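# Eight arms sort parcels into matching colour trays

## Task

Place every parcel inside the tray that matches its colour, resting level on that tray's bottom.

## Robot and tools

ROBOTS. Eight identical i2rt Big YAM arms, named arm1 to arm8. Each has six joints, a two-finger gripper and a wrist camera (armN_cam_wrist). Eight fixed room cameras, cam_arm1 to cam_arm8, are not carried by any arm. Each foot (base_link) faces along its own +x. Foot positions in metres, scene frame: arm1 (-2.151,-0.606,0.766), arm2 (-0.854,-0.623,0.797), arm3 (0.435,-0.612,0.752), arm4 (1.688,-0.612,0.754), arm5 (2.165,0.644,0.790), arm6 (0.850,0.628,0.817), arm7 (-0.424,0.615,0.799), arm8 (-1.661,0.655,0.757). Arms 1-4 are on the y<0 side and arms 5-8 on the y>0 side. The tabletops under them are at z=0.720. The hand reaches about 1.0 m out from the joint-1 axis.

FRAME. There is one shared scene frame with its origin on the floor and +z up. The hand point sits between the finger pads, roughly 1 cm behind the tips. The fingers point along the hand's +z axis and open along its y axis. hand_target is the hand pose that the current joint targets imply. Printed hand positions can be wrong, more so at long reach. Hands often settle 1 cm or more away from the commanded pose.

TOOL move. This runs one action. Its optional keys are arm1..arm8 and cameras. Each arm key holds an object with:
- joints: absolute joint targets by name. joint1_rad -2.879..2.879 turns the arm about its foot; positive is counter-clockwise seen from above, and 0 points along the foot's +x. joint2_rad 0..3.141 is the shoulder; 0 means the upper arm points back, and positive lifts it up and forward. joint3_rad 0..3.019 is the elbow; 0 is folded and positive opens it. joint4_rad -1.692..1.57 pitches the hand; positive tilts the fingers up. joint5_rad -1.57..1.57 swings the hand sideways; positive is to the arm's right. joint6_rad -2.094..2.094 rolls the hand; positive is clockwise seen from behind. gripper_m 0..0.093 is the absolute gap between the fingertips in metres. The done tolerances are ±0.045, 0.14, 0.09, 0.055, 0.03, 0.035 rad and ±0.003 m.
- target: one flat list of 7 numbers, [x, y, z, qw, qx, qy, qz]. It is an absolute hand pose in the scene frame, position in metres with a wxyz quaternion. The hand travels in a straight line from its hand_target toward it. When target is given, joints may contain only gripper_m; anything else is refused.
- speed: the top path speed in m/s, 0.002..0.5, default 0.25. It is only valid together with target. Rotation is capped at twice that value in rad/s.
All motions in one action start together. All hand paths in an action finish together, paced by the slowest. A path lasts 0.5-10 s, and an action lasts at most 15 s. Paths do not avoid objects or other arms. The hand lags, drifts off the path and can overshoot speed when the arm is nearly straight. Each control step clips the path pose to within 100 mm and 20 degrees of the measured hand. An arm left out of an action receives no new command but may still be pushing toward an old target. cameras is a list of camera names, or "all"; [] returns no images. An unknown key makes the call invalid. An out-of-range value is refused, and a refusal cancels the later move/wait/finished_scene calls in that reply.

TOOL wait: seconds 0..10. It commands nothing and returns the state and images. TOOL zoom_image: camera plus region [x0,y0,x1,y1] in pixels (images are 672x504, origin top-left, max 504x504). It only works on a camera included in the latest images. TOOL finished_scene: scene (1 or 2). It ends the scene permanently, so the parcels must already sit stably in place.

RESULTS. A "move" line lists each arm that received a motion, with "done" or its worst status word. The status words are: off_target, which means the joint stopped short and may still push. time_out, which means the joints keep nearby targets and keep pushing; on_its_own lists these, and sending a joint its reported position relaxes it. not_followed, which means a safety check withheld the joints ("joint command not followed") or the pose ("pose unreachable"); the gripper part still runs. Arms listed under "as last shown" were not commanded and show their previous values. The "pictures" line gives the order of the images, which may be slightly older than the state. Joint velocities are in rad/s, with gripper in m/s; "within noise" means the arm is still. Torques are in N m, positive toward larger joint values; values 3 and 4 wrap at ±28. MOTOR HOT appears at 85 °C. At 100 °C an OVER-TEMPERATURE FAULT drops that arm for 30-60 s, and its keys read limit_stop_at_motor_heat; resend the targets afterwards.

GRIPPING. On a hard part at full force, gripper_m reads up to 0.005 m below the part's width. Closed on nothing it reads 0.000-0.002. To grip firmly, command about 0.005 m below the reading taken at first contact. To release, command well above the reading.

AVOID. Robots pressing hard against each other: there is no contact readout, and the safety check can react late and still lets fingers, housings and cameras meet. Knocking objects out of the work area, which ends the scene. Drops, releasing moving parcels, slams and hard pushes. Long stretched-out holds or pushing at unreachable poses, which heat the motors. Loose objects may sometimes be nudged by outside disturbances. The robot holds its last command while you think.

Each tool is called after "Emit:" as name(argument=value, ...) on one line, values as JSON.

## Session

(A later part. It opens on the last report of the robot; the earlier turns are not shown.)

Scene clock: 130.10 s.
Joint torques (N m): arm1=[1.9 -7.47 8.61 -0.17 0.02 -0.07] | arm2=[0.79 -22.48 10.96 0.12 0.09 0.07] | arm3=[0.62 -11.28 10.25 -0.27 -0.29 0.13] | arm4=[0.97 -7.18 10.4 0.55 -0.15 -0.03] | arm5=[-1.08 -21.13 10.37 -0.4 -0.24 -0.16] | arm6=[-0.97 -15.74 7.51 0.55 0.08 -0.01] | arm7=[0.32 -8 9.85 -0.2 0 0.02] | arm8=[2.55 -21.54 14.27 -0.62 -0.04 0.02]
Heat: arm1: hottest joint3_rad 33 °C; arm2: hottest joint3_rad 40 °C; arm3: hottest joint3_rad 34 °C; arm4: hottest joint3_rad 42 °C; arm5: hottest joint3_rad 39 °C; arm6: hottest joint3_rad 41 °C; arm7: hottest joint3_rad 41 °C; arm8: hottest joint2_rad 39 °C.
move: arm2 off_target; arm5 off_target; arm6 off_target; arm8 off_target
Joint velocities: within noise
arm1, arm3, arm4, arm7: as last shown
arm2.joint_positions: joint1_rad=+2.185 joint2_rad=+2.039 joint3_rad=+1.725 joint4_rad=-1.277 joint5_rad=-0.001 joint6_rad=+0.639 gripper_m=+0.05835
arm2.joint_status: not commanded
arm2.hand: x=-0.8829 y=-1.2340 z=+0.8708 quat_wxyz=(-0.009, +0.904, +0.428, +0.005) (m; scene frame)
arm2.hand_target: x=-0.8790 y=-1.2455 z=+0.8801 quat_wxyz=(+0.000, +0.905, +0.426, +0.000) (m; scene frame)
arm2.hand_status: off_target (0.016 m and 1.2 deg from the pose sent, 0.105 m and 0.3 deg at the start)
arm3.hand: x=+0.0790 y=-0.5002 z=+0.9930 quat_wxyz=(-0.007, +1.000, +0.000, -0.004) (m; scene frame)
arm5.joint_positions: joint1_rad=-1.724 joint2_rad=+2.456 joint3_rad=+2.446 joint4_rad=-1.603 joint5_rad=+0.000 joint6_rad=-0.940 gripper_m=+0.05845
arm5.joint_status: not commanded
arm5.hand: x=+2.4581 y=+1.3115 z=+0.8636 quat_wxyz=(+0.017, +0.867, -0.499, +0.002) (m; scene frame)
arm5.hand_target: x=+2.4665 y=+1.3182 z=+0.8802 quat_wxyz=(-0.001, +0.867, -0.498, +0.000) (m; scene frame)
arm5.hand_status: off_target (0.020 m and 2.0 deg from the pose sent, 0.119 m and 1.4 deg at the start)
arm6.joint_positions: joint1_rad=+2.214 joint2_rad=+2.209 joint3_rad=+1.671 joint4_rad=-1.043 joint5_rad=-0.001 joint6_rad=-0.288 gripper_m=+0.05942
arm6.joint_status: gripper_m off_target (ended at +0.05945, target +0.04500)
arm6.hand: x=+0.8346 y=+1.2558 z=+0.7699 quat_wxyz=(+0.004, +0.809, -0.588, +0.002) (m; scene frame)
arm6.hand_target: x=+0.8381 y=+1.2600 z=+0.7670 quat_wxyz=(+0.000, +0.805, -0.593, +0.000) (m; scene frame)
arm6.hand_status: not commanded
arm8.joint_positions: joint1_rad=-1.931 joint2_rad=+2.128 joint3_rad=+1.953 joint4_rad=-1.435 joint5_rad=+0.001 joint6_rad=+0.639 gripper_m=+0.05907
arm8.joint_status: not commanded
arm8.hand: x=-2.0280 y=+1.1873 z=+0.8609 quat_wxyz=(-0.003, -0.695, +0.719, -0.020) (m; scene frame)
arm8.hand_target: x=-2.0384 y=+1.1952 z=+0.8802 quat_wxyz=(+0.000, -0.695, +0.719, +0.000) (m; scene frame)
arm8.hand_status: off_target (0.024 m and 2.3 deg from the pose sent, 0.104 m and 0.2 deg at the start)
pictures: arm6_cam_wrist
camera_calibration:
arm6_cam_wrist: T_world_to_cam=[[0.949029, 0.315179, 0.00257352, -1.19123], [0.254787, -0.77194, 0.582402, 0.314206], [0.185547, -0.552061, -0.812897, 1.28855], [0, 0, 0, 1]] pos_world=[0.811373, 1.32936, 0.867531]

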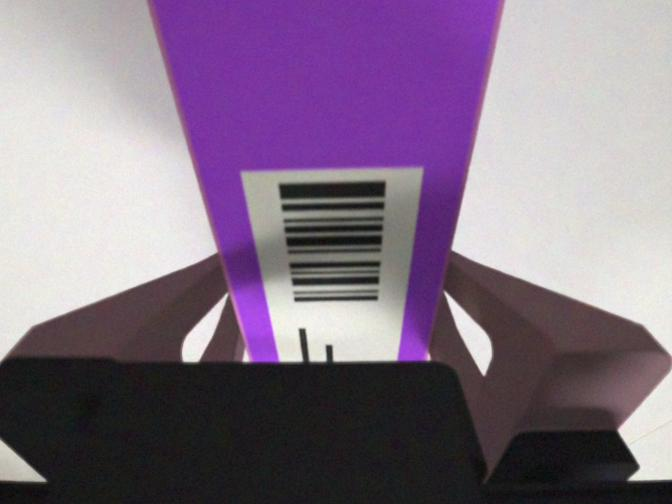

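Emit:
move(arm6={"target":[0.838,1.26,0.88,0,0.805,-0.5934,0],"speed":0.2}, arm2={"target":[-0.876,-0.995,1.04,0,0.9048,0.4258,0],"speed":0.3}, arm5={"target":[2.307,0.99,1.04,0,0.8673,-0.4977,0],"speed":0.3}, arm8={"target":[-1.867,0.965,1.04,0,0.6947,-0.7193,0],"speed":0.3}, cameras=[])

Emit:
move(arm6={"target":[0.843,1.0,1.04,0,0.805,-0.5934,0],"speed":0.3}, arm2={"joints":{"joint6_rad":1.35}}, arm5={"joints":{"joint6_rad":-1.35}}, arm8={"joints":{"joint6_rad":1.35}}, cameras=[])

Emit:
move(arm6={"joints":{"joint6_rad":-1.35}}, arm2={"joints":{"joint1_rad":-2.176}}, arm5={"joints":{"joint1_rad":1.473}}, arm8={"joints":{"joint1_rad":0.302}}, cameras=[])

Emit:
move(arm6={"joints":{"joint1_rad":-2.21}}, arm2={"joints":{"joint6_rad":0.305}}, arm5={"joints":{"joint6_rad":-0.36}}, arm8={"joints":{"joint6_rad":-0.304}}, cameras=["cam_arm2","cam_arm5","cam_arm8","cam_arm6"])

Scene clock: 158.70 s.
Joint torques (N m): arm1=[2.14 -7.88 8.55 -0.12 0.04 -0.04] | arm2=[-0.44 -11.05 8.35 0.2 0.09 -0.11] | arm3=[0.56 -11.28 10.28 -0.25 -0.29 0.13] | arm4=[1.03 -7.18 10.39 0.55 -0.16 -0.03] | arm5=[-0.21 -7.24 7.23 -0.12 -0.25 0.03] | arm6=[-0.97 -18.43 11.69 -0.29 0.07 -0.01] | arm7=[0.03 -7.94 9.88 -0.21 0.02 0.02] | arm8=[1.38 -8.7 9.65 -0.57 -0.03 -0.09]
Heat: arm1: hottest joint3_rad 34 °C; arm2: hottest joint3_rad 39 °C; arm3: hottest joint3_rad 34 °C; arm4: hottest joint3_rad 43 °C; arm5: hottest joint3_rad 40 °C; arm6: hottest joint3_rad 38 °C; arm7: hottest joint3_rad 41 °C; arm8: hottest joint3_rad 40 °C.
move: arm2 done; arm5 done; arm6 off_target; arm8 done
Joint velocities: within noise
arm1, arm3, arm4, arm7: as last shown
arm2.joint_positions: joint1_rad=+2.182 joint2_rad=+1.311 joint3_rad=+1.248 joint4_rad=-1.494 joint5_rad=-0.001 joint6_rad=+0.639 gripper_m=+0.05835
arm2.joint_status: not commanded
arm2.hand: x=-0.8729 y=-0.9973 z=+1.0412 quat_wxyz=(+0.006, +0.904, +0.427, -0.003) (m; scene frame)
arm2.hand_target: x=-0.8759 y=-0.9950 z=+1.0400 quat_wxyz=(+0.000, +0.905, +0.426, +0.000) (m; scene frame)
arm2.hand_status: done (0.004 m and 0.8 deg from the pose sent, 0.293 m and 1.2 deg at the start)
arm5.joint_positions: joint1_rad=-1.708 joint2_rad=+1.325 joint3_rad=+1.265 joint4_rad=-1.510 joint5_rad=+0.000 joint6_rad=-0.930 gripper_m=+0.05844
arm5.joint_status: not commanded
arm5.hand: x=+2.3102 y=+0.9898 z=+1.0386 quat_wxyz=(-0.004, +0.868, -0.497, +0.000) (m; scene frame)
arm5.hand_target: x=+2.3070 y=+0.9900 z=+1.0400 quat_wxyz=(+0.000, +0.867, -0.498, +0.000) (m; scene frame)
arm5.hand_status: done (0.003 m and 0.5 deg from the pose sent, 0.397 m and 2.0 deg at the start)
arm6.joint_positions: joint1_rad=+2.214 joint2_rad=+2.117 joint3_rad=+1.717 joint4_rad=-1.246 joint5_rad=-0.001 joint6_rad=-0.288 gripper_m=+0.05942
arm6.joint_status: not commanded
arm6.hand: x=+0.8350 y=+1.2379 z=+0.8419 quat_wxyz=(+0.030, +0.808, -0.588, +0.022) (m; scene frame)
arm6.hand_target: x=+0.8381 y=+1.2581 z=+0.8804 quat_wxyz=(+0.000, +0.805, -0.593, +0.000) (m; scene frame)
arm6.hand_status: off_target (0.044 m and 4.4 deg from the pose sent, 0.110 m and 1.0 deg at the start)
arm8.joint_positions: joint1_rad=-1.940 joint2_rad=+1.308 joint3_rad=+1.352 joint4_rad=-1.599 joint5_rad=+0.001 joint6_rad=+0.631 gripper_m=+0.05907
arm8.joint_status: not commanded
arm8.hand: x=-1.8707 y=+0.9659 z=+1.0421 quat_wxyz=(+0.001, -0.694, +0.720, +0.008) (m; scene frame)
arm8.hand_target: x=-1.8670 y=+0.9650 z=+1.0401 quat_wxyz=(+0.000, -0.695, +0.719, +0.000) (m; scene frame)
arm8.hand_status: done (0.004 m and 0.9 deg from the pose sent, 0.328 m and 2.3 deg at the start)
pictures: none
No camera images: "cameras" was empty.

Scene clock: 160.50 s.
Joint torques (N m): arm1=[2.02 -7.71 8.54 0.01 0.05 -0.07] | arm2=[-0.44 -10.99 8.31 0.16 0.13 0.08] | arm3=[0.56 -11.46 10.29 -0.23 -0.29 0.14] | arm4=[1.03 -7.12 10.4 0.54 -0.15 -0.03] | arm5=[-0.09 -6.48 7.09 -0.06 -0.26 -0.17] | arm6=[-0.91 -7.71 8.61 -0.13 0.08 -0.01] | arm7=[0.09 -8.06 9.87 -0.18 0 0.03] | arm8=[1.32 -8.64 9.55 -0.61 -0.02 0.02]
Heat: arm1: hottest joint3_rad 34 °C; arm2: hottest joint3_rad 39 °C; arm3: hottest joint3_rad 34 °C; arm4: hottest joint3_rad 43 °C; arm5: hottest joint3_rad 40 °C; arm6: hottest joint3_rad 38 °C; arm7: hottest joint3_rad 41 °C; arm8: hottest joint3_rad 40 °C.
move: arm2 done; arm5 done; arm6 done; arm8 done
Joint velocities: within noise
arm1, arm3, arm4, arm7: as last shown
arm2.joint_positions: joint1_rad=+2.182 joint2_rad=+1.311 joint3_rad=+1.248 joint4_rad=-1.495 joint5_rad=-0.001 joint6_rad=+1.336 gripper_m=+0.05837
arm2.joint_status: all done
arm2.hand: x=-0.8729 y=-0.9972 z=+1.0412 quat_wxyz=(+0.006, +0.996, +0.092, +0.000) (m; scene frame)
arm2.hand_target: x=-0.8759 y=-0.9950 z=+1.0400 quat_wxyz=(+0.000, +0.997, +0.081, +0.000) (m; scene frame)
arm2.hand_status: not commanded
arm5.joint_positions: joint1_rad=-1.708 joint2_rad=+1.325 joint3_rad=+1.265 joint4_rad=-1.510 joint5_rad=+0.000 joint6_rad=-1.340 gripper_m=+0.05845
arm5.joint_status: all done
arm5.hand: x=+2.3102 y=+0.9898 z=+1.0386 quat_wxyz=(-0.004, +0.951, -0.309, +0.001) (m; scene frame)
arm5.hand_target: x=+2.3071 y=+0.9900 z=+1.0400 quat_wxyz=(+0.000, +0.954, -0.301, +0.000) (m; scene frame)
arm5.hand_status: not commanded
arm6.joint_positions: joint1_rad=+2.214 joint2_rad=+1.328 joint3_rad=+1.193 joint4_rad=-1.442 joint5_rad=-0.001 joint6_rad=-0.288 gripper_m=+0.05942
arm6.joint_status: not commanded
arm6.hand: x=+0.8411 y=+1.0019 z=+1.0346 quat_wxyz=(+0.003, +0.809, -0.588, +0.001) (m; scene frame)
arm6.hand_target: x=+0.8430 y=+1.0001 z=+1.0399 quat_wxyz=(+0.000, +0.805, -0.593, +0.000) (m; scene frame)
arm6.hand_status: done (0.006 m and 0.8 deg from the pose sent, 0.310 m and 4.4 deg at the start)
arm8.joint_positions: joint1_rad=-1.940 joint2_rad=+1.308 joint3_rad=+1.352 joint4_rad=-1.599 joint5_rad=+0.001 joint6_rad=+1.342 gripper_m=+0.05907
arm8.joint_status: all done
arm8.hand: x=-1.8707 y=+0.9659 z=+1.0421 quat_wxyz=(-0.001, -0.401, +0.916, +0.008) (m; scene frame)
arm8.hand_target: x=-1.8670 y=+0.9650 z=+1.0401 quat_wxyz=(+0.000, -0.394, +0.919, +0.000) (m; scene frame)
arm8.hand_status: not commanded
pictures: none
No camera images: "cameras" was empty.

Scene clock: 164.30 s.
Joint torques (N m): arm1=[1.9 -8.23 8.54 -0.08 0.03 -0.06] | arm2=[0.67 -10.99 8.32 0.16 0.03 0.07] | arm3=[0.56 -11.4 10.22 -0.25 -0.29 0.13] | arm4=[1.03 -7.18 10.4 0.55 -0.15 -0.03] | arm5=[-1.44 -7.82 6.99 -0.17 -0.18 -0.18] | arm6=[-0.91 -7.65 8.54 -0.21 0.02 -0.18] | arm7=[0.15 -7.94 9.84 -0.21 0 0.02] | arm8=[1.61 -8.7 9.55 -0.59 0.05 0.03]
Heat: arm1: hottest joint3_rad 34 °C; arm2: hottest joint3_rad 39 °C; arm3: hottest joint3_rad 34 °C; arm4: hottest joint3_rad 43 °C; arm5: hottest joint3_rad 40 °C; arm6: hottest joint3_rad 38 °C; arm7: hottest joint3_rad 41 °C; arm8: hottest joint3_rad 40 °C.
move: arm2 done; arm5 done; arm6 done; arm8 done
Joint velocities: within noise
arm1, arm3, arm4, arm7: as last shown
arm2.joint_positions: joint1_rad=-2.181 joint2_rad=+1.311 joint3_rad=+1.248 joint4_rad=-1.495 joint5_rad=+0.001 joint6_rad=+1.337 gripper_m=+0.05838
arm2.joint_status: all done
arm2.hand: x=-0.4960 y=-0.5134 z=+1.0416 quat_wxyz=(-0.005, -0.496, -0.868, -0.005) (m; scene frame)
arm2.hand_target: x=-0.4987 y=-0.5119 z=+1.0404 quat_wxyz=(+0.000, -0.499, -0.866, -0.001) (m; scene frame)
arm2.hand_status: not commanded
arm5.joint_positions: joint1_rad=+1.478 joint2_rad=+1.329 joint3_rad=+1.265 joint4_rad=-1.510 joint5_rad=-0.003 joint6_rad=-1.341 gripper_m=+0.05850
arm5.joint_status: all done
arm5.hand: x=+2.0331 y=+0.2886 z=+1.0315 quat_wxyz=(+0.002, +0.287, +0.958, +0.006) (m; scene frame)
arm5.hand_target: x=+2.0317 y=+0.2907 z=+1.0347 quat_wxyz=(+0.002, +0.286, +0.958, +0.007) (m; scene frame)
arm5.hand_status: not commanded
arm6.joint_positions: joint1_rad=+2.214 joint2_rad=+1.328 joint3_rad=+1.193 joint4_rad=-1.442 joint5_rad=-0.001 joint6_rad=-1.341 gripper_m=+0.05940
arm6.joint_status: all done
arm6.hand: x=+0.8411 y=+1.0019 z=+1.0346 quat_wxyz=(+0.003, +0.995, -0.102, +0.000) (m; scene frame)
arm6.hand_target: x=+0.8430 y=+1.0000 z=+1.0399 quat_wxyz=(+0.000, +0.995, -0.100, +0.000) (m; scene frame)
arm6.hand_status: not commanded
arm8.joint_positions: joint1_rad=+0.307 joint2_rad=+1.308 joint3_rad=+1.352 joint4_rad=-1.599 joint5_rad=-0.002 joint6_rad=+1.343 gripper_m=+0.05910
arm8.joint_status: all done
arm8.hand: x=-1.7717 y=+0.2976 z=+1.0428 quat_wxyz=(-0.009, -0.999, +0.036, +0.001) (m; scene frame)
arm8.hand_target: x=-1.7728 y=+0.3010 z=+1.0407 quat_wxyz=(-0.001, -0.999, +0.042, +0.000) (m; scene frame)
arm8.hand_status: not commanded
pictures: none
No camera images: "cameras" was empty.

Scene clock: 168.10 s.
Joint torques (N m): arm1=[1.73 -8 8.49 -0.09 0.04 -0.08] | arm2=[0.67 -11.05 8.36 0.23 -0.04 -0.19] | arm3=[0.56 -11.4 10.24 -0.25 -0.29 0.13] | arm4=[1.03 -7.18 10.4 0.55 -0.15 -0.03] | arm5=[-1.03 -8 7.21 -0.12 -0.09 0.02] | arm6=[0.09 -7.71 8.54 -0.21 -0.11 -0.18] | arm7=[0.15 -8 9.92 -0.23 0 0.01] | arm8=[1.67 -8.88 9.66 -0.53 -0.05 -0.12]
Heat: arm1: hottest joint3_rad 34 °C; arm2: hottest joint3_rad 39 °C; arm3: hottest joint3_rad 34 °C; arm4: hottest joint3_rad 43 °C; arm5: hottest joint3_rad 40 °C; arm6: hottest joint3_rad 38 °C; arm7: hottest joint3_rad 41 °C; arm8: hottest joint3_rad 40 °C.
move: arm2 done; arm5 done; arm6 done; arm8 done
Joint velocities: within noise
arm1.joint_positions: joint1_rad=+1.549 joint2_rad=+1.294 joint3_rad=+1.252 joint4_rad=-1.488 joint5_rad=+0.001 joint6_rad=-0.423 gripper_m=+0.09114
arm1.joint_status: not commanded
arm1.hand: x=-1.9900 y=-0.2651 z=+1.0147 quat_wxyz=(-0.017, +0.699, -0.715, -0.002) (m; scene frame)
arm1.hand_target: x=-1.9948 y=-0.2659 z=+1.0117 quat_wxyz=(-0.007, +0.705, -0.709, +0.001) (m; scene frame)
arm1.hand_status: not commanded
arm2.joint_positions: joint1_rad=-2.181 joint2_rad=+1.311 joint3_rad=+1.248 joint4_rad=-1.495 joint5_rad=+0.001 joint6_rad=+0.319 gripper_m=+0.05839
arm2.joint_status: all done
arm2.hand: x=-0.4960 y=-0.5134 z=+1.0416 quat_wxyz=(-0.006, -0.010, -1.000, -0.002) (m; scene frame)
arm2.hand_target: x=-0.4987 y=-0.5119 z=+1.0404 quat_wxyz=(+0.000, +0.000, -1.000, -0.001) (m; scene frame)
arm2.hand_status: not commanded
arm3.joint_positions: joint1_rad=+0.306 joint2_rad=+1.304 joint3_rad=+1.238 joint4_rad=-1.488 joint5_rad=+0.004 joint6_rad=-0.306 gripper_m=+0.09106
arm3.joint_status: not commanded
arm3.hand: x=+0.0790 y=-0.5002 z=+0.9930 quat_wxyz=(-0.007, +1.000, +0.000, -0.004) (m; scene frame)
arm3.hand_target: x=+0.0771 y=-0.5064 z=+0.9988 quat_wxyz=(-0.006, +1.000, +0.000, -0.007) (m; scene frame)
arm3.hand_status: not commanded
arm4.joint_positions: joint1_rad=+0.243 joint2_rad=+1.290 joint3_rad=+1.248 joint4_rad=-1.507 joint5_rad=+0.001 joint6_rad=-0.359 gripper_m=+0.09112
arm4.joint_status: not commanded
arm4.hand: x=+1.8269 y=-0.2658 z=+1.0001 quat_wxyz=(-0.003, +0.701, -0.713, -0.005) (m; scene frame)
arm4.hand_target: x=+1.8242 y=-0.2613 z=+0.9973 quat_wxyz=(-0.002, +0.708, -0.707, -0.005) (m; scene frame)
arm4.hand_status: not commanded
arm5.joint_positions: joint1_rad=+1.478 joint2_rad=+1.329 joint3_rad=+1.265 joint4_rad=-1.510 joint5_rad=-0.002 joint6_rad=-0.370 gripper_m=+0.05850
arm5.joint_status: all done
arm5.hand: x=+2.0331 y=+0.2886 z=+1.0315 quat_wxyz=(-0.001, +0.701, +0.713, +0.006) (m; scene frame)
arm5.hand_target: x=+2.0316 y=+0.2908 z=+1.0347 quat_wxyz=(-0.002, +0.706, +0.708, +0.007) (m; scene frame)
arm5.hand_status: not commanded
arm6.joint_positions: joint1_rad=-2.218 joint2_rad=+1.328 joint3_rad=+1.193 joint4_rad=-1.442 joint5_rad=+0.002 joint6_rad=-1.341 gripper_m=+0.05963
arm6.joint_status: all done
arm6.hand: x=+0.4938 y=+0.5166 z=+1.0346 quat_wxyz=(-0.001, -0.680, -0.733, -0.003) (m; scene frame)
arm6.hand_target: x=+0.4966 y=+0.5140 z=+1.0400 quat_wxyz=(+0.000, -0.673, -0.739, +0.000) (m; scene frame)
arm6.hand_status: not commanded
arm7.joint_positions: joint1_rad=+0.335 joint2_rad=+1.294 joint3_rad=+1.254 joint4_rad=-1.489 joint5_rad=-0.002 joint6_rad=-0.289 gripper_m=+0.09110
arm7.joint_status: not commanded
arm7.hand: x=-0.0652 y=+0.5016 z=+1.0513 quat_wxyz=(-0.020, -0.008, -1.000, +0.004) (m; scene frame)
arm7.hand_target: x=-0.0677 y=+0.5037 z=+1.0476 quat_wxyz=(-0.010, -0.001, -1.000, +0.002) (m; scene frame)
arm7.hand_status: not commanded
arm8.joint_positions: joint1_rad=+0.307 joint2_rad=+1.308 joint3_rad=+1.352 joint4_rad=-1.599 joint5_rad=-0.002 joint6_rad=-0.296 gripper_m=+0.05911
arm8.joint_status: all done
arm8.hand: x=-1.7717 y=+0.2976 z=+1.0428 quat_wxyz=(-0.005, -0.708, -0.706, +0.007) (m; scene frame)
arm8.hand_target: x=-1.7728 y=+0.3010 z=+1.0407 quat_wxyz=(+0.000, -0.707, -0.707, +0.001) (m; scene frame)
arm8.hand_status: not commanded
pictures: cam_arm2, cam_arm5, cam_arm6, cam_arm8

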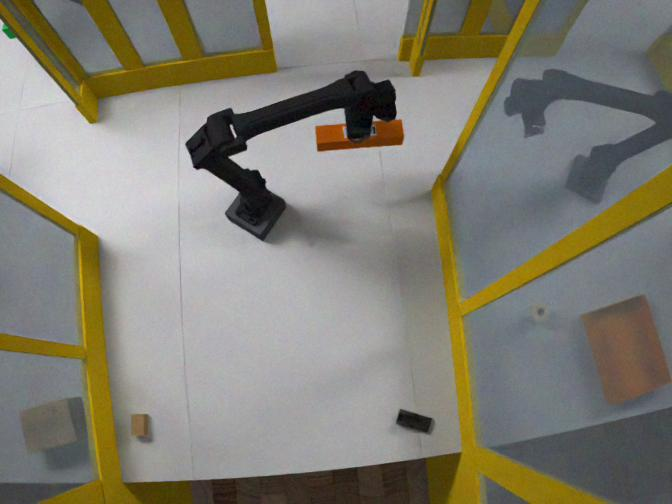

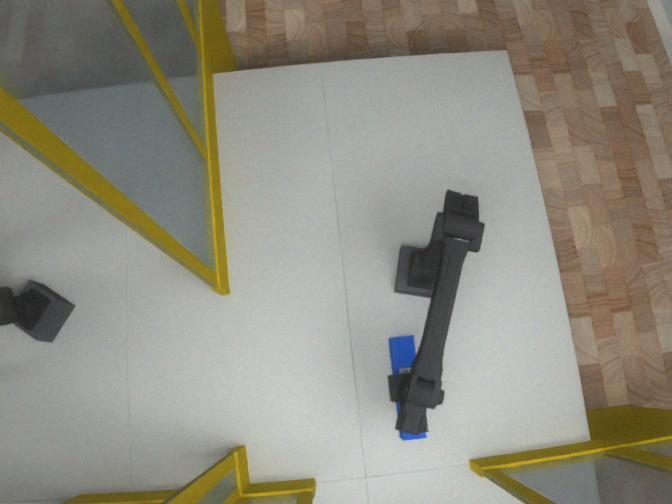

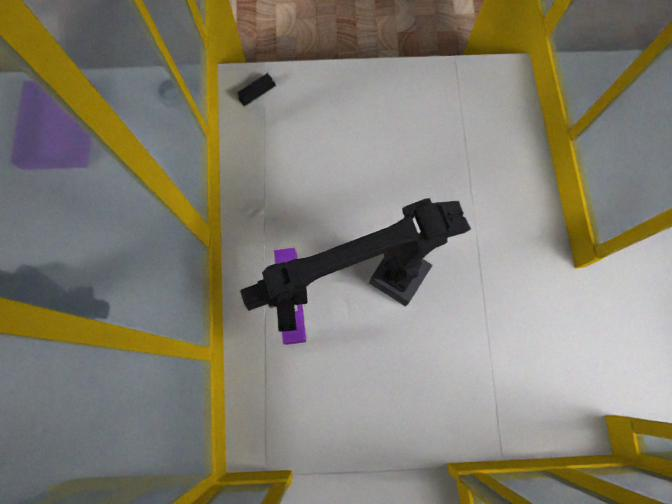

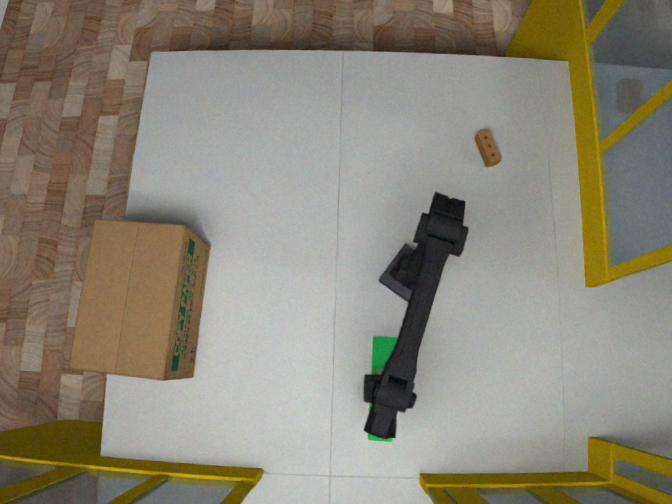

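Emit:
move(arm6={"joints":{"joint6_rad":0.314}}, arm2={"target":[-0.21,-0.42,0.89,0,0,1,0],"speed":0.3}, arm5={"target":[1.93,0.02,0.89,0,0.7071,0.7071,0],"speed":0.3}, arm8={"target":[-1.86,0.02,0.89,0,0.7071,0.7071,0],"speed":0.3}, cameras=[])

Emit:
move(arm6={"target":[0.21,0.42,0.89,0,0,1,0],"speed":0.3}, cameras=["cam_arm1","cam_arm4","cam_arm3","cam_arm7"])

Scene clock: 178.00 s.
Joint torques (N m): arm1=[2.08 -8.23 8.59 -0.05 0.03 -0.04] | arm2=[0.79 -24.59 11.86 0.12 0.02 -0.17] | arm3=[0.73 -11.34 10.26 -0.24 -0.29 0.12] | arm4=[1.03 -7.12 10.39 0.54 -0.15 -0.03] | arm5=[-1.38 -18.67 9.98 -0.1 -0.01 0.05] | arm6=[0.03 -7.71 8.62 -0.14 0.01 0.02] | arm7=[0.03 -7.94 9.91 -0.2 0 0.03] | arm8=[1.73 -20.78 14.63 -0.59 -0.04 -0.09]
Heat: arm1: hottest joint3_rad 34 °C; arm2: hottest joint3_rad 39 °C; arm3: hottest joint3_rad 34 °C; arm4: hottest joint3_rad 43 °C; arm5: hottest joint3_rad 40 °C; arm6: hottest joint3_rad 37 °C; arm7: hottest joint3_rad 42 °C; arm8: hottest joint3_rad 40 °C.
move: arm2 off_target; arm5 off_target; arm6 done; arm8 off_target
Joint velocities: within noise
arm1, arm3, arm4, arm7: as last shown
arm2.joint_positions: joint1_rad=-2.181 joint2_rad=+2.180 joint3_rad=+1.985 joint4_rad=-1.401 joint5_rad=+0.001 joint6_rad=+0.319 gripper_m=+0.05839
arm2.joint_status: not commanded
arm2.hand: x=-0.2208 y=-0.4282 z=+0.8796 quat_wxyz=(+0.012, -0.010, -1.000, +0.004) (m; scene frame)
arm2.hand_target: x=-0.2107 y=-0.4202 z=+0.8900 quat_wxyz=(+0.000, +0.000, -1.000, +0.000) (m; scene frame)
arm2.hand_status: off_target (0.017 m and 1.8 deg from the pose sent, 0.337 m and 1.3 deg at the start)
arm5.joint_positions: joint1_rad=+1.478 joint2_rad=+2.155 joint3_rad=+1.942 joint4_rad=-1.394 joint5_rad=-0.001 joint6_rad=-0.369 gripper_m=+0.05850
arm5.joint_status: not commanded
arm5.hand: x=+1.9385 y=+0.0324 z=+0.8683 quat_wxyz=(-0.008, +0.702, +0.712, +0.020) (m; scene frame)
arm5.hand_target: x=+1.9304 y=+0.0210 z=+0.8902 quat_wxyz=(+0.000, +0.707, +0.707, +0.000) (m; scene frame)
arm5.hand_status: off_target (0.026 m and 2.6 deg from the pose sent, 0.321 m and 1.2 deg at the start)
arm6.joint_positions: joint1_rad=-2.218 joint2_rad=+1.328 joint3_rad=+1.193 joint4_rad=-1.442 joint5_rad=+0.002 joint6_rad=+0.305 gripper_m=+0.05971
arm6.joint_status: all done
arm6.hand: x=+0.4938 y=+0.5166 z=+1.0346 quat_wxyz=(+0.002, -1.000, +0.000, -0.002) (m; scene frame)
arm6.hand_target: x=+0.4966 y=+0.5139 z=+1.0400 quat_wxyz=(+0.000, -1.000, +0.000, +0.000) (m; scene frame)
arm6.hand_status: not commanded
arm8.joint_positions: joint1_rad=+0.307 joint2_rad=+2.134 joint3_rad=+2.003 joint4_rad=-1.472 joint5_rad=-0.002 joint6_rad=-0.296 gripper_m=+0.05911
arm8.joint_status: not commanded
arm8.hand: x=-1.8536 y=+0.0322 z=+0.8772 quat_wxyz=(+0.006, -0.708, -0.706, -0.014) (m; scene frame)
arm8.hand_target: x=-1.8597 y=+0.0208 z=+0.8902 quat_wxyz=(+0.000, -0.707, -0.707, +0.001) (m; scene frame)
arm8.hand_status: off_target (0.019 m and 1.8 deg from the pose sent, 0.329 m and 1.0 deg at the start)
pictures: none
No camera images: "cameras" was empty.

Scene clock: 185.33 s.
Joint torques (N m): arm1=[2.32 -7.82 8.64 -0.02 0.03 -0.09] | arm2=[0.79 -24.59 11.85 0.13 0.02 -0.18] | arm3=[0.56 -11.46 10.28 -0.25 -0.28 0.13] | arm4=[1.03 -7.12 10.4 0.55 -0.15 -0.03] | arm5=[-1.32 -19.02 9.88 -0.31 -0.09 0.01] | arm6=[-5.89 0.03 19.88 1.01 -0.3 0.05] | arm7=[-0.03 -7.88 9.87 -0.2 0 0.02] | arm8=[1.49 -20.66 14.71 -0.65 -0.05 -0.1]
Heat: arm1: hottest joint3_rad 34 °C; arm2: hottest joint3_rad 40 °C; arm3: hottest joint3_rad 34 °C; arm4: hottest joint3_rad 43 °C; arm5: hottest joint3_rad 39 °C; arm6: hottest joint3_rad 39 °C; arm7: hottest joint3_rad 42 °C; arm8: hottest joint3_rad 41 °C.
move: arm6 off_target
Joint velocities: within noise
arm1, arm2, arm3, arm4, arm5, arm7, arm8: as last shown
arm2.joint_positions: joint1_rad=-2.181 joint2_rad=+2.180 joint3_rad=+1.985 joint4_rad=-1.402 joint5_rad=+0.001 joint6_rad=+0.319 gripper_m=+0.05839
arm5.joint_positions: joint1_rad=+1.478 joint2_rad=+2.155 joint3_rad=+1.942 joint4_rad=-1.394 joint5_rad=-0.001 joint6_rad=-0.368 gripper_m=+0.05850
arm5.hand_target: x=+1.9304 y=+0.0209 z=+0.8902 quat_wxyz=(+0.000, +0.707, +0.707, +0.000) (m; scene frame)
arm6.joint_positions: joint1_rad=-2.224 joint2_rad=+1.877 joint3_rad=+1.645 joint4_rad=-1.703 joint5_rad=-0.516 joint6_rad=+2.086 gripper_m=+0.05978
arm6.joint_status: not commanded
arm6.hand: x=+0.4044 y=+0.4023 z=+0.9916 quat_wxyz=(+0.070, -0.560, +0.770, -0.298) (m; scene frame)
arm6.hand_target: x=+0.3330 y=+0.4194 z=+0.9462 quat_wxyz=(+0.051, -0.532, +0.791, -0.298) (m; scene frame)
arm6.hand_status: off_target (0.220 m and 79.3 deg from the pose sent, 0.333 m and 179.9 deg at the start; pose on its path clipped on 113 of 220 steps; a joint's target at an end of its range on 129 of 220 steps)
pictures: cam_arm1, cam_arm3, cam_arm4, cam_arm7

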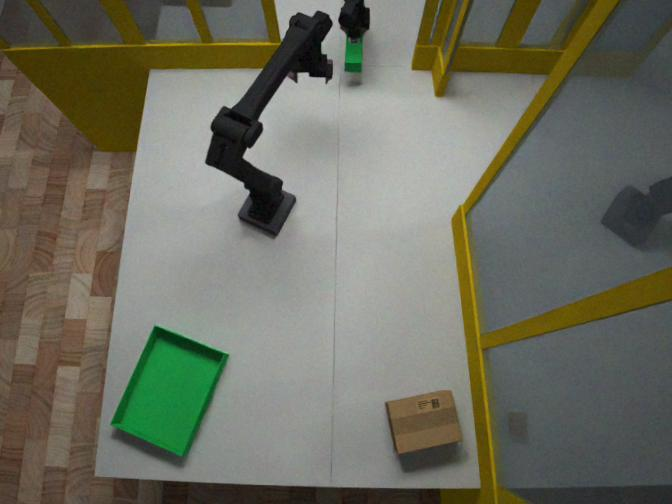

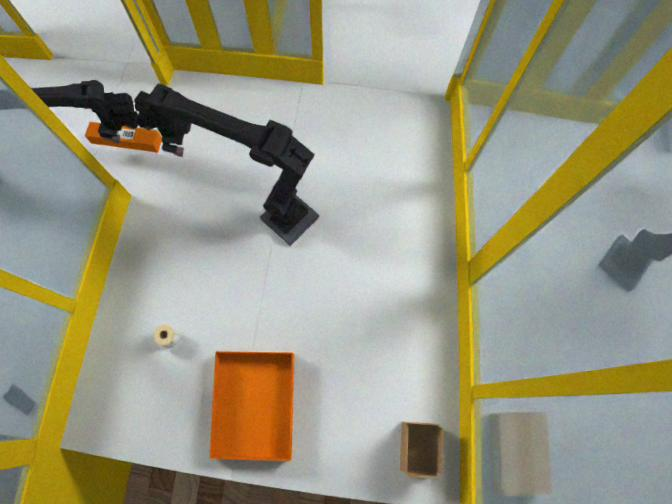

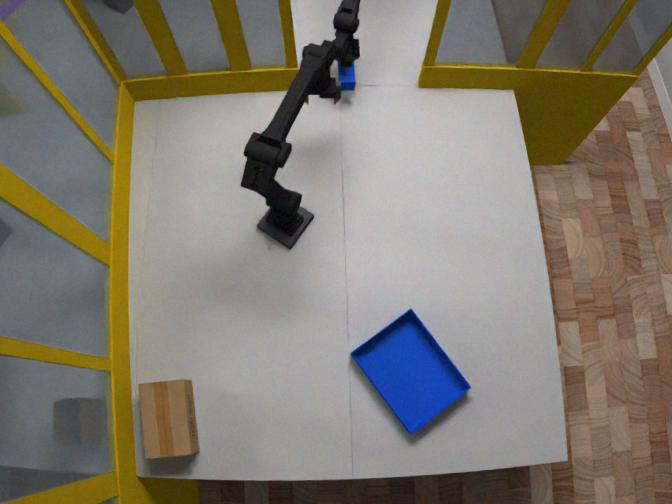

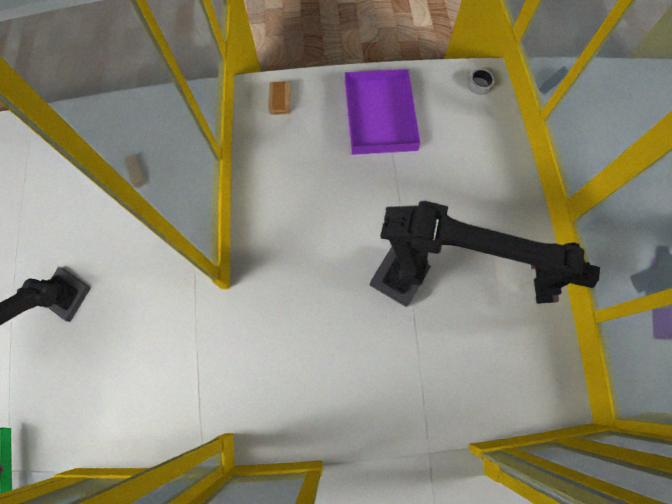

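Emit:
move(arm6={"joints":{"joint1_rad":-2.22,"joint2_rad":1.328,"joint3_rad":1.193,"joint4_rad":-1.442,"joint5_rad":0,"joint6_rad":1.35}}, arm2={"target":[-0.21,-0.42,0.768,0,0,1,0],"speed":0.12}, arm5={"target":[1.93,0.02,0.768,0,0.7071,0.7071,0],"speed":0.12}, arm8={"target":[-1.86,0.02,0.768,0,0.7071,0.7071,0],"speed":0.12}, cameras=["arm6_cam_wrist","cam_arm6"])

Emit:
move(arm6={"joints":{"joint1_rad":-1.18}}, arm2={"joints":{"gripper_m":0.091}}, arm5={"joints":{"gripper_m":0.091}}, arm8={"joints":{"gripper_m":0.091}}, cameras=[])

Emit:
move(arm6={"joints":{"joint6_rad":-0.227}}, arm2={"target":[-0.215,-0.42,0.89,0,0,1,0],"speed":0.2}, arm5={"target":[1.93,0.025,0.89,0,0.7071,0.7071,0],"speed":0.2}, arm8={"target":[-1.86,0.025,0.89,0,0.7071,0.7071,0],"speed":0.2}, cameras=[])

Emit:
move(arm6={"target":[0.71,0.02,0.89,0,0.7071,0.7071,0],"speed":0.3}, arm2={"target":[-0.499,-0.51,1.04,0,0,1,0],"speed":0.3}, arm5={"target":[2.032,0.29,1.04,0,0.7071,0.7071,0],"speed":0.3}, arm8={"target":[-1.773,0.30,1.04,0,0.7071,0.7071,0],"speed":0.3}, cameras=["arm1_cam_wrist","arm3_cam_wrist","arm4_cam_wrist","cam_arm6"])

Scene clock: 224.03 s.
Joint torques (N m): arm1=[1.85 -8 8.53 -0.06 0.03 -0.07] | arm2=[0.73 -24.88 7.97 0.9 0.01 -0.18] | arm3=[0.56 -11.22 10.26 -0.24 -0.29 0.13] | arm4=[1.03 -7.12 10.39 0.55 -0.15 -0.03] | arm5=[-1.14 -18.43 6.37 0.76 -0.11 0.05] | arm6=[-0.38 -6.71 8.65 0.4 0.2 -0.19] | arm7=[0.26 -7.88 9.87 -0.21 0.01 0.02] | arm8=[1.61 -20.95 9.39 0.21 -0.03 -0.09]
Heat: arm1: hottest joint3_rad 35 °C; arm2: hottest joint3_rad 43 °C; arm3: hottest joint3_rad 35 °C; arm4: hottest joint3_rad 44 °C; arm5: hottest joint3_rad 40 °C; arm6: hottest joint3_rad 50 °C; arm7: hottest joint3_rad 42 °C; arm8: hottest joint3_rad 44 °C.
move: arm2 done; arm5 done; arm6 done; arm8 done
Joint velocities: within noise
arm1, arm3, arm4, arm7: as last shown
arm2.joint_positions: joint1_rad=-2.181 joint2_rad=+2.284 joint3_rad=+1.888 joint4_rad=-1.174 joint5_rad=+0.002 joint6_rad=+0.319 gripper_m=+0.05839
arm2.joint_status: not commanded
arm2.hand: x=-0.2104 y=-0.4249 z=+0.7764 quat_wxyz=(+0.000, -0.010, -1.000, +0.000) (m; scene frame)
arm2.hand_target: x=-0.2102 y=-0.4201 z=+0.7680 quat_wxyz=(+0.000, +0.000, -1.000, +0.000) (m; scene frame)
arm2.hand_status: done (0.010 m and 1.1 deg from the pose sent, 0.113 m and 1.8 deg at the start)
arm5.joint_positions: joint1_rad=+1.478 joint2_rad=+2.261 joint3_rad=+1.843 joint4_rad=-1.168 joint5_rad=-0.001 joint6_rad=-0.368 gripper_m=+0.05850
arm5.joint_status: not commanded
arm5.hand: x=+1.9358 y=+0.0246 z=+0.7642 quat_wxyz=(-0.004, +0.702, +0.712, +0.010) (m; scene frame)
arm5.hand_target: x=+1.9301 y=+0.0201 z=+0.7681 quat_wxyz=(+0.000, +0.707, +0.707, +0.000) (m; scene frame)
arm5.hand_status: done (0.008 m and 1.5 deg from the pose sent, 0.101 m and 2.6 deg at the start)
arm6.joint_positions: joint1_rad=-2.223 joint2_rad=+1.327 joint3_rad=+1.187 joint4_rad=-1.452 joint5_rad=-0.002 joint6_rad=+1.360 gripper_m=+0.05975
arm6.joint_status: all done
arm6.hand: x=+0.4977 y=+0.5189 z=+1.0327 quat_wxyz=(+0.007, -0.863, +0.505, -0.008) (m; scene frame)
arm6.hand_target: x=+0.4937 y=+0.5169 z=+1.0344 quat_wxyz=(+0.002, -0.866, +0.500, -0.002) (m; scene frame)
arm6.hand_status: not commanded
arm8.joint_positions: joint1_rad=+0.307 joint2_rad=+2.215 joint3_rad=+1.876 joint4_rad=-1.229 joint5_rad=-0.002 joint6_rad=-0.296 gripper_m=+0.05911
arm8.joint_status: not commanded
arm8.hand: x=-1.8572 y=+0.0206 z=+0.7774 quat_wxyz=(-0.002, -0.708, -0.706, +0.001) (m; scene frame)
arm8.hand_target: x=-1.8599 y=+0.0201 z=+0.7681 quat_wxyz=(+0.000, -0.707, -0.707, +0.000) (m; scene frame)
arm8.hand_status: done (0.010 m and 0.3 deg from the pose sent, 0.110 m and 1.8 deg at the start)
pictures: arm6_cam_wrist, cam_arm6
camera_calibration:
arm6_cam_wrist: T_world_to_cam=[[0.868034, 0.495805, 0.0263396, -0.717928], [0.390675, -0.714793, 0.580038, -0.416631], [0.306413, -0.493203, -0.814163, 1.0685], [0, 0, 0, 1]] pos_world=[0.458551, 0.585135, 1.13051]

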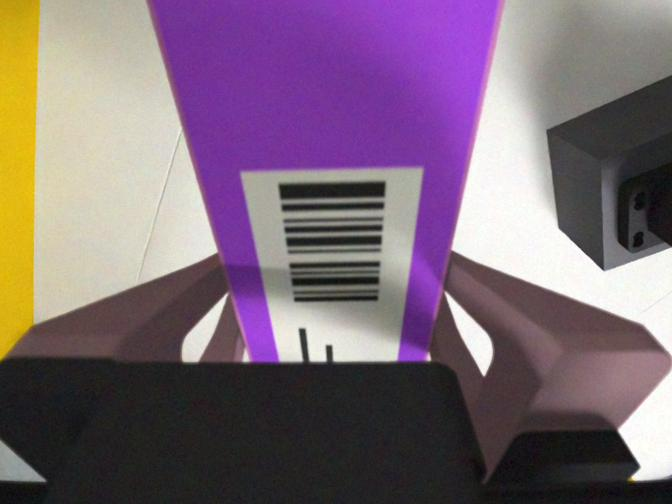

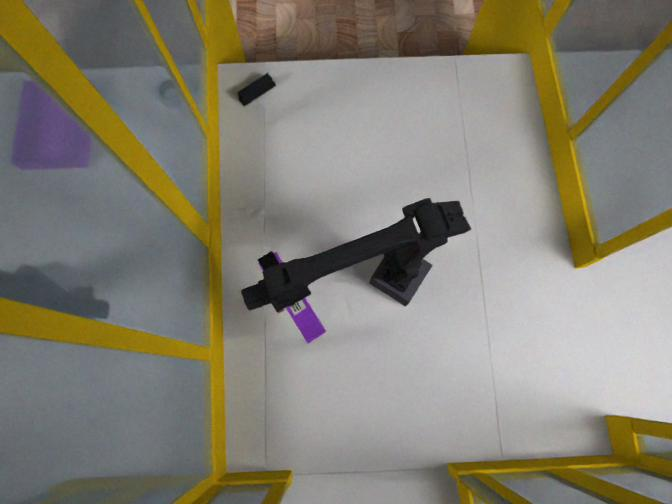

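Scene clock: 225.63 s.
Joint torques (N m): arm1=[1.9 -8 8.55 -0.14 0.03 -0.06] | arm2=[0.73 -24.94 7.95 0.9 0.01 -0.18] | arm3=[0.56 -11.46 10.24 -0.24 -0.3 0.13] | arm4=[1.03 -7.18 10.4 0.54 -0.16 -0.03] | arm5=[-1.14 -19.25 6.57 0.8 -0.1 0.01] | arm6=[0.03 -6.65 8.68 0.32 0.15 -0.17] | arm7=[0.09 -7.94 9.88 -0.25 0.02 0.03] | arm8=[1.61 -21.07 9.43 0.28 -0.06 -0.08]
Heat: arm1: hottest joint3_rad 35 °C; arm2: hottest joint3_rad 42 °C; arm3: hottest joint3_rad 35 °C; arm4: hottest joint3_rad 44 °C; arm5: hottest joint3_rad 40 °C; arm6: hottest joint3_rad 49 °C; arm7: hottest joint3_rad 42 °C; arm8: hottest joint3_rad 44 °C.
move: arm2 done; arm5 done; arm6 done; arm8 done
Joint velocities: within noise
arm1, arm3, arm4, arm7: as last shown
arm2.joint_positions: joint1_rad=-2.181 joint2_rad=+2.284 joint3_rad=+1.888 joint4_rad=-1.174 joint5_rad=+0.002 joint6_rad=+0.319 gripper_m=+0.09092
arm2.joint_status: all done
arm2.hand: x=-0.2104 y=-0.4249 z=+0.7764 quat_wxyz=(+0.000, -0.010, -1.000, +0.000) (m; scene frame)
arm2.hand_target: x=-0.2102 y=-0.4201 z=+0.7680 quat_wxyz=(+0.000, +0.000, -1.000, +0.000) (m; scene frame)
arm2.hand_status: not commanded
arm5.joint_positions: joint1_rad=+1.478 joint2_rad=+2.261 joint3_rad=+1.843 joint4_rad=-1.168 joint5_rad=-0.001 joint6_rad=-0.368 gripper_m=+0.09088
arm5.joint_status: all done
arm5.hand: x=+1.9358 y=+0.0246 z=+0.7642 quat_wxyz=(-0.004, +0.702, +0.712, +0.010) (m; scene frame)
arm5.hand_target: x=+1.9301 y=+0.0201 z=+0.7681 quat_wxyz=(+0.000, +0.707, +0.707, +0.000) (m; scene frame)
arm5.hand_status: not commanded
arm6.joint_positions: joint1_rad=-1.189 joint2_rad=+1.327 joint3_rad=+1.187 joint4_rad=-1.448 joint5_rad=-0.001 joint6_rad=+1.358 gripper_m=+0.05971
arm6.joint_status: all done
arm6.hand: x=+0.7637 y=+0.2684 z=+1.0326 quat_wxyz=(+0.008, -1.000, +0.012, -0.002) (m; scene frame)
arm6.hand_target: x=+0.7658 y=+0.2643 z=+1.0343 quat_wxyz=(+0.003, -1.000, +0.003, -0.001) (m; scene frame)
arm6.hand_status: not commanded
arm8.joint_positions: joint1_rad=+0.307 joint2_rad=+2.215 joint3_rad=+1.876 joint4_rad=-1.229 joint5_rad=-0.002 joint6_rad=-0.296 gripper_m=+0.09093
arm8.joint_status: all done
arm8.hand: x=-1.8572 y=+0.0206 z=+0.7774 quat_wxyz=(-0.002, -0.708, -0.706, +0.001) (m; scene frame)
arm8.hand_target: x=-1.8599 y=+0.0201 z=+0.7681 quat_wxyz=(+0.000, -0.707, -0.707, +0.000) (m; scene frame)
arm8.hand_status: not commanded
pictures: none
No camera images: "cameras" was empty.

Scene clock: 227.90 s.
Joint torques (N m): arm1=[2.26 -8 8.65 -0.08 0.04 -0.06] | arm2=[0.91 -24.06 11.21 0.14 0.01 -0.15] | arm3=[0.5 -11.34 10.25 -0.24 -0.3 0.13] | arm4=[1.03 -7.18 10.4 0.54 -0.15 -0.03] | arm5=[-1.49 -17.96 9.58 -0.2 -0.07 0.02] | arm6=[0.09 -6.77 8.73 0.38 0.05 -0.17] | arm7=[0.09 -7.88 9.88 -0.21 0.02 0.03] | arm8=[1.55 -20.72 14.04 -0.59 -0.07 -0.1]
Heat: arm1: hottest joint3_rad 35 °C; arm2: hottest joint3_rad 43 °C; arm3: hottest joint3_rad 35 °C; arm4: hottest joint3_rad 44 °C; arm5: hottest joint3_rad 40 °C; arm6: hottest joint3_rad 49 °C; arm7: hottest joint3_rad 42 °C; arm8: hottest joint3_rad 44 °C.
move: arm2 off_target; arm5 off_target; arm6 done; arm8 off_target
Joint velocities: within noise
arm1, arm3, arm4, arm7: as last shown
arm2.joint_positions: joint1_rad=-2.180 joint2_rad=+2.162 joint3_rad=+1.969 joint4_rad=-1.391 joint5_rad=+0.002 joint6_rad=+0.319 gripper_m=+0.09092
arm2.joint_status: not commanded
arm2.hand: x=-0.2226 y=-0.4278 z=+0.8852 quat_wxyz=(+0.006, -0.009, -1.000, +0.002) (m; scene frame)
arm2.hand_target: x=-0.2154 y=-0.4200 z=+0.8901 quat_wxyz=(+0.000, +0.000, -1.000, +0.000) (m; scene frame)
arm2.hand_status: off_target (0.012 m and 1.3 deg from the pose sent, 0.114 m and 1.1 deg at the start)
arm5.joint_positions: joint1_rad=+1.478 joint2_rad=+2.134 joint3_rad=+1.926 joint4_rad=-1.385 joint5_rad=-0.001 joint6_rad=-0.368 gripper_m=+0.09088
arm5.joint_status: not commanded
arm5.hand: x=+1.9391 y=+0.0341 z=+0.8756 quat_wxyz=(-0.005, +0.702, +0.712, +0.014) (m; scene frame)
arm5.hand_target: x=+1.9303 y=+0.0256 z=+0.8902 quat_wxyz=(+0.000, +0.707, +0.707, +0.000) (m; scene frame)
arm5.hand_status: off_target (0.019 m and 1.9 deg from the pose sent, 0.126 m and 1.5 deg at the start)
arm6.joint_positions: joint1_rad=-1.189 joint2_rad=+1.327 joint3_rad=+1.187 joint4_rad=-1.448 joint5_rad=-0.001 joint6_rad=-0.217 gripper_m=+0.05966
arm6.joint_status: all done
arm6.hand: x=+0.7637 y=+0.2684 z=+1.0326 quat_wxyz=(+0.004, -0.714, -0.701, -0.007) (m; scene frame)
arm6.hand_target: x=+0.7658 y=+0.2643 z=+1.0343 quat_wxyz=(+0.002, -0.707, -0.707, -0.003) (m; scene frame)
arm6.hand_status: not commanded
arm8.joint_positions: joint1_rad=+0.307 joint2_rad=+2.121 joint3_rad=+1.986 joint4_rad=-1.462 joint5_rad=-0.002 joint6_rad=-0.297 gripper_m=+0.09093
arm8.joint_status: not commanded
arm8.hand: x=-1.8528 y=+0.0347 z=+0.8788 quat_wxyz=(+0.005, -0.708, -0.706, -0.012) (m; scene frame)
arm8.hand_target: x=-1.8598 y=+0.0255 z=+0.8902 quat_wxyz=(+0.000, -0.707, -0.707, +0.000) (m; scene frame)
arm8.hand_status: off_target (0.017 m and 1.5 deg from the pose sent, 0.113 m and 0.3 deg at the start)
pictures: none
No camera images: "cameras" was empty.

Scene clock: 229.97 s.
Joint torques (N m): arm1=[2.32 -8.12 8.54 -0.1 0.04 -0.06] | arm2=[0.85 -10.46 8.25 0.23 0.01 -0.14] | arm3=[0.44 -11.4 10.28 -0.24 -0.29 0.12] | arm4=[0.97 -7.18 10.39 0.55 -0.15 -0.03] | arm5=[-0.5 -7.53 7.2 -0.23 -0.06 0.05] | arm6=[0.09 -14.62 12.04 -0.17 0.04 -0.18] | arm7=[0.21 -8.23 9.84 -0.24 0.01 0.03] | arm8=[1.67 -8.76 9.51 -0.54 -0.06 -0.08]
Heat: arm1: hottest joint3_rad 35 °C; arm2: hottest joint3_rad 42 °C; arm3: hottest joint3_rad 35 °C; arm4: hottest joint3_rad 44 °C; arm5: hottest joint3_rad 40 °C; arm6: hottest joint3_rad 48 °C; arm7: hottest joint3_rad 42 °C; arm8: hottest joint3_rad 43 °C.
move: arm2 done; arm5 done; arm6 off_target; arm8 done
Joint velocities: within noise
arm1, arm3, arm4, arm7: as last shown
arm2.joint_positions: joint1_rad=-2.179 joint2_rad=+1.306 joint3_rad=+1.250 joint4_rad=-1.494 joint5_rad=+0.002 joint6_rad=+0.318 gripper_m=+0.09092
arm2.joint_status: not commanded
arm2.hand: x=-0.4962 y=-0.5124 z=+1.0440 quat_wxyz=(-0.010, -0.008, -1.000, -0.003) (m; scene frame)
arm2.hand_target: x=-0.4990 y=-0.5101 z=+1.0401 quat_wxyz=(+0.000, +0.000, -1.000, +0.000) (m; scene frame)
arm2.hand_status: done (0.005 m and 1.5 deg from the pose sent, 0.327 m and 1.3 deg at the start)
arm5.joint_positions: joint1_rad=+1.478 joint2_rad=+1.315 joint3_rad=+1.273 joint4_rad=-1.511 joint5_rad=-0.001 joint6_rad=-0.366 gripper_m=+0.09088
arm5.joint_status: not commanded
arm5.hand: x=+2.0327 y=+0.2883 z=+1.0396 quat_wxyz=(+0.003, +0.703, +0.711, -0.004) (m; scene frame)
arm5.hand_target: x=+2.0321 y=+0.2900 z=+1.0400 quat_wxyz=(+0.000, +0.707, +0.707, +0.000) (m; scene frame)
arm5.hand_status: done (0.002 m and 0.9 deg from the pose sent, 0.318 m and 1.9 deg at the start)
arm6.joint_positions: joint1_rad=-1.188 joint2_rad=+2.048 joint3_rad=+1.699 joint4_rad=-1.256 joint5_rad=-0.001 joint6_rad=-0.217 gripper_m=+0.05966
arm6.joint_status: not commanded
arm6.hand: x=+0.7087 y=+0.0386 z=+0.8765 quat_wxyz=(+0.009, -0.713, -0.701, -0.015) (m; scene frame)
arm6.hand_target: x=+0.7102 y=+0.0210 z=+0.8903 quat_wxyz=(+0.000, -0.707, -0.707, +0.000) (m; scene frame)
arm6.hand_status: off_target (0.023 m and 2.2 deg from the pose sent, 0.291 m and 1.5 deg at the start)
arm8.joint_positions: joint1_rad=+0.307 joint2_rad=+1.309 joint3_rad=+1.355 joint4_rad=-1.598 joint5_rad=-0.002 joint6_rad=-0.297 gripper_m=+0.09093
arm8.joint_status: not commanded
arm8.hand: x=-1.7720 y=+0.2967 z=+1.0437 quat_wxyz=(-0.006, -0.708, -0.706, +0.008) (m; scene frame)
arm8.hand_target: x=-1.7729 y=+0.3000 z=+1.0401 quat_wxyz=(+0.000, -0.707, -0.707, +0.000) (m; scene frame)
arm8.hand_status: done (0.005 m and 1.2 deg from the pose sent, 0.321 m and 1.5 deg at the start)
pictures: arm1_cam_wrist, arm3_cam_wrist, arm4_cam_wrist, cam_arm6
camera_calibration:
arm1_cam_wrist: T_world_to_cam=[[0.999146, -0.038227, 0.0156647, 1.96335], [-0.0405167, -0.832686, 0.552261, -0.857026], [-0.00806753, -0.552424, -0.833524, 0.809881], [0, 0, 0, 1]] pos_world=[-1.98987, -0.191182, 1.1176]
arm3_cam_wrist: T_world_to_cam=[[0.00447288, 0.9997, 0.0240637, 0.474716], [0.818237, -0.0174925, 0.574615, -0.638123], [0.574864, 0.0171196, -0.81807, 0.899488], [0, 0, 0, 1]] pos_world=[0.00292964, -0.501135, 1.0911]
arm4_cam_wrist: T_world_to_cam=[[0.999952, -0.00364353, 0.00909539, -1.83947], [-0.00819531, -0.819798, 0.572594, -0.770831], [0.00537012, -0.572641, -0.819789, 0.782702], [0, 0, 0, 1]] pos_world=[1.82886, -0.190421, 1.09975]

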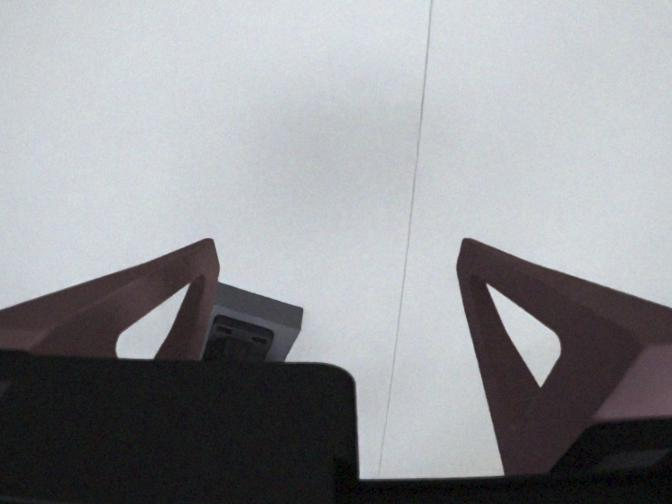

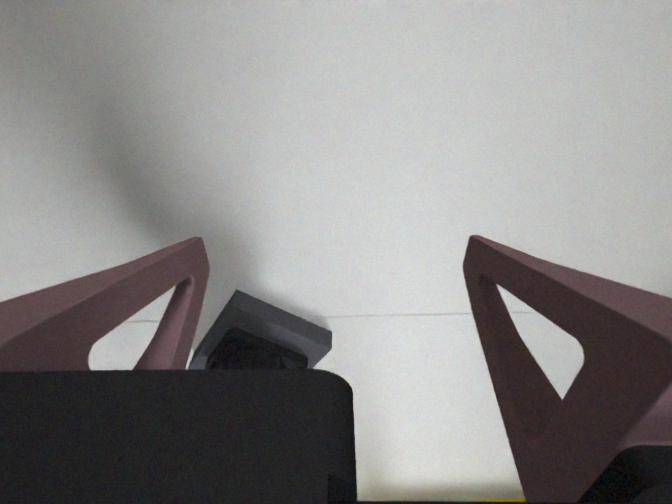

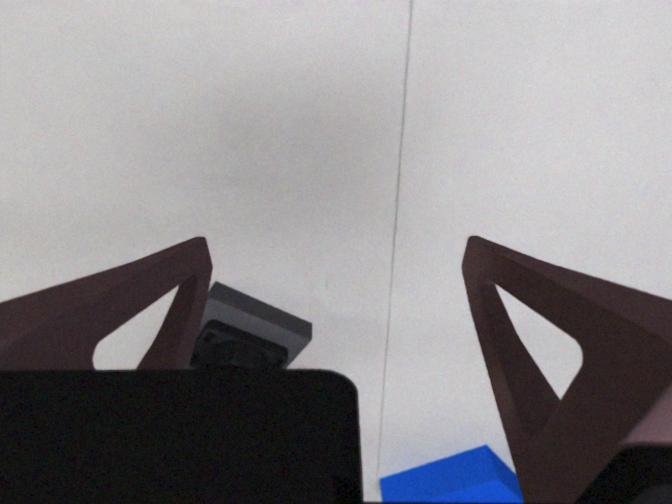

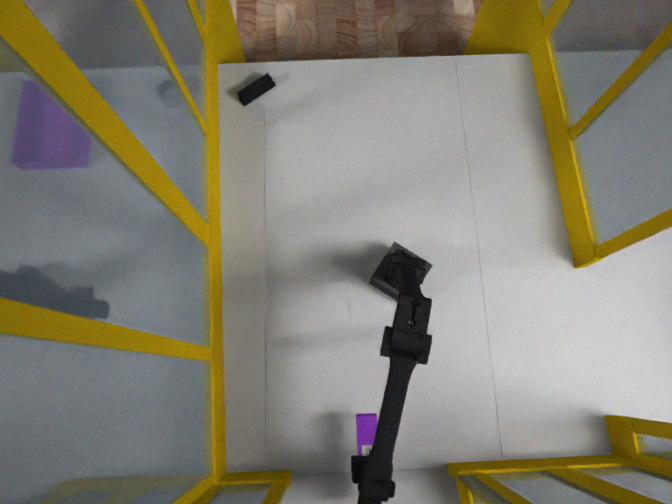

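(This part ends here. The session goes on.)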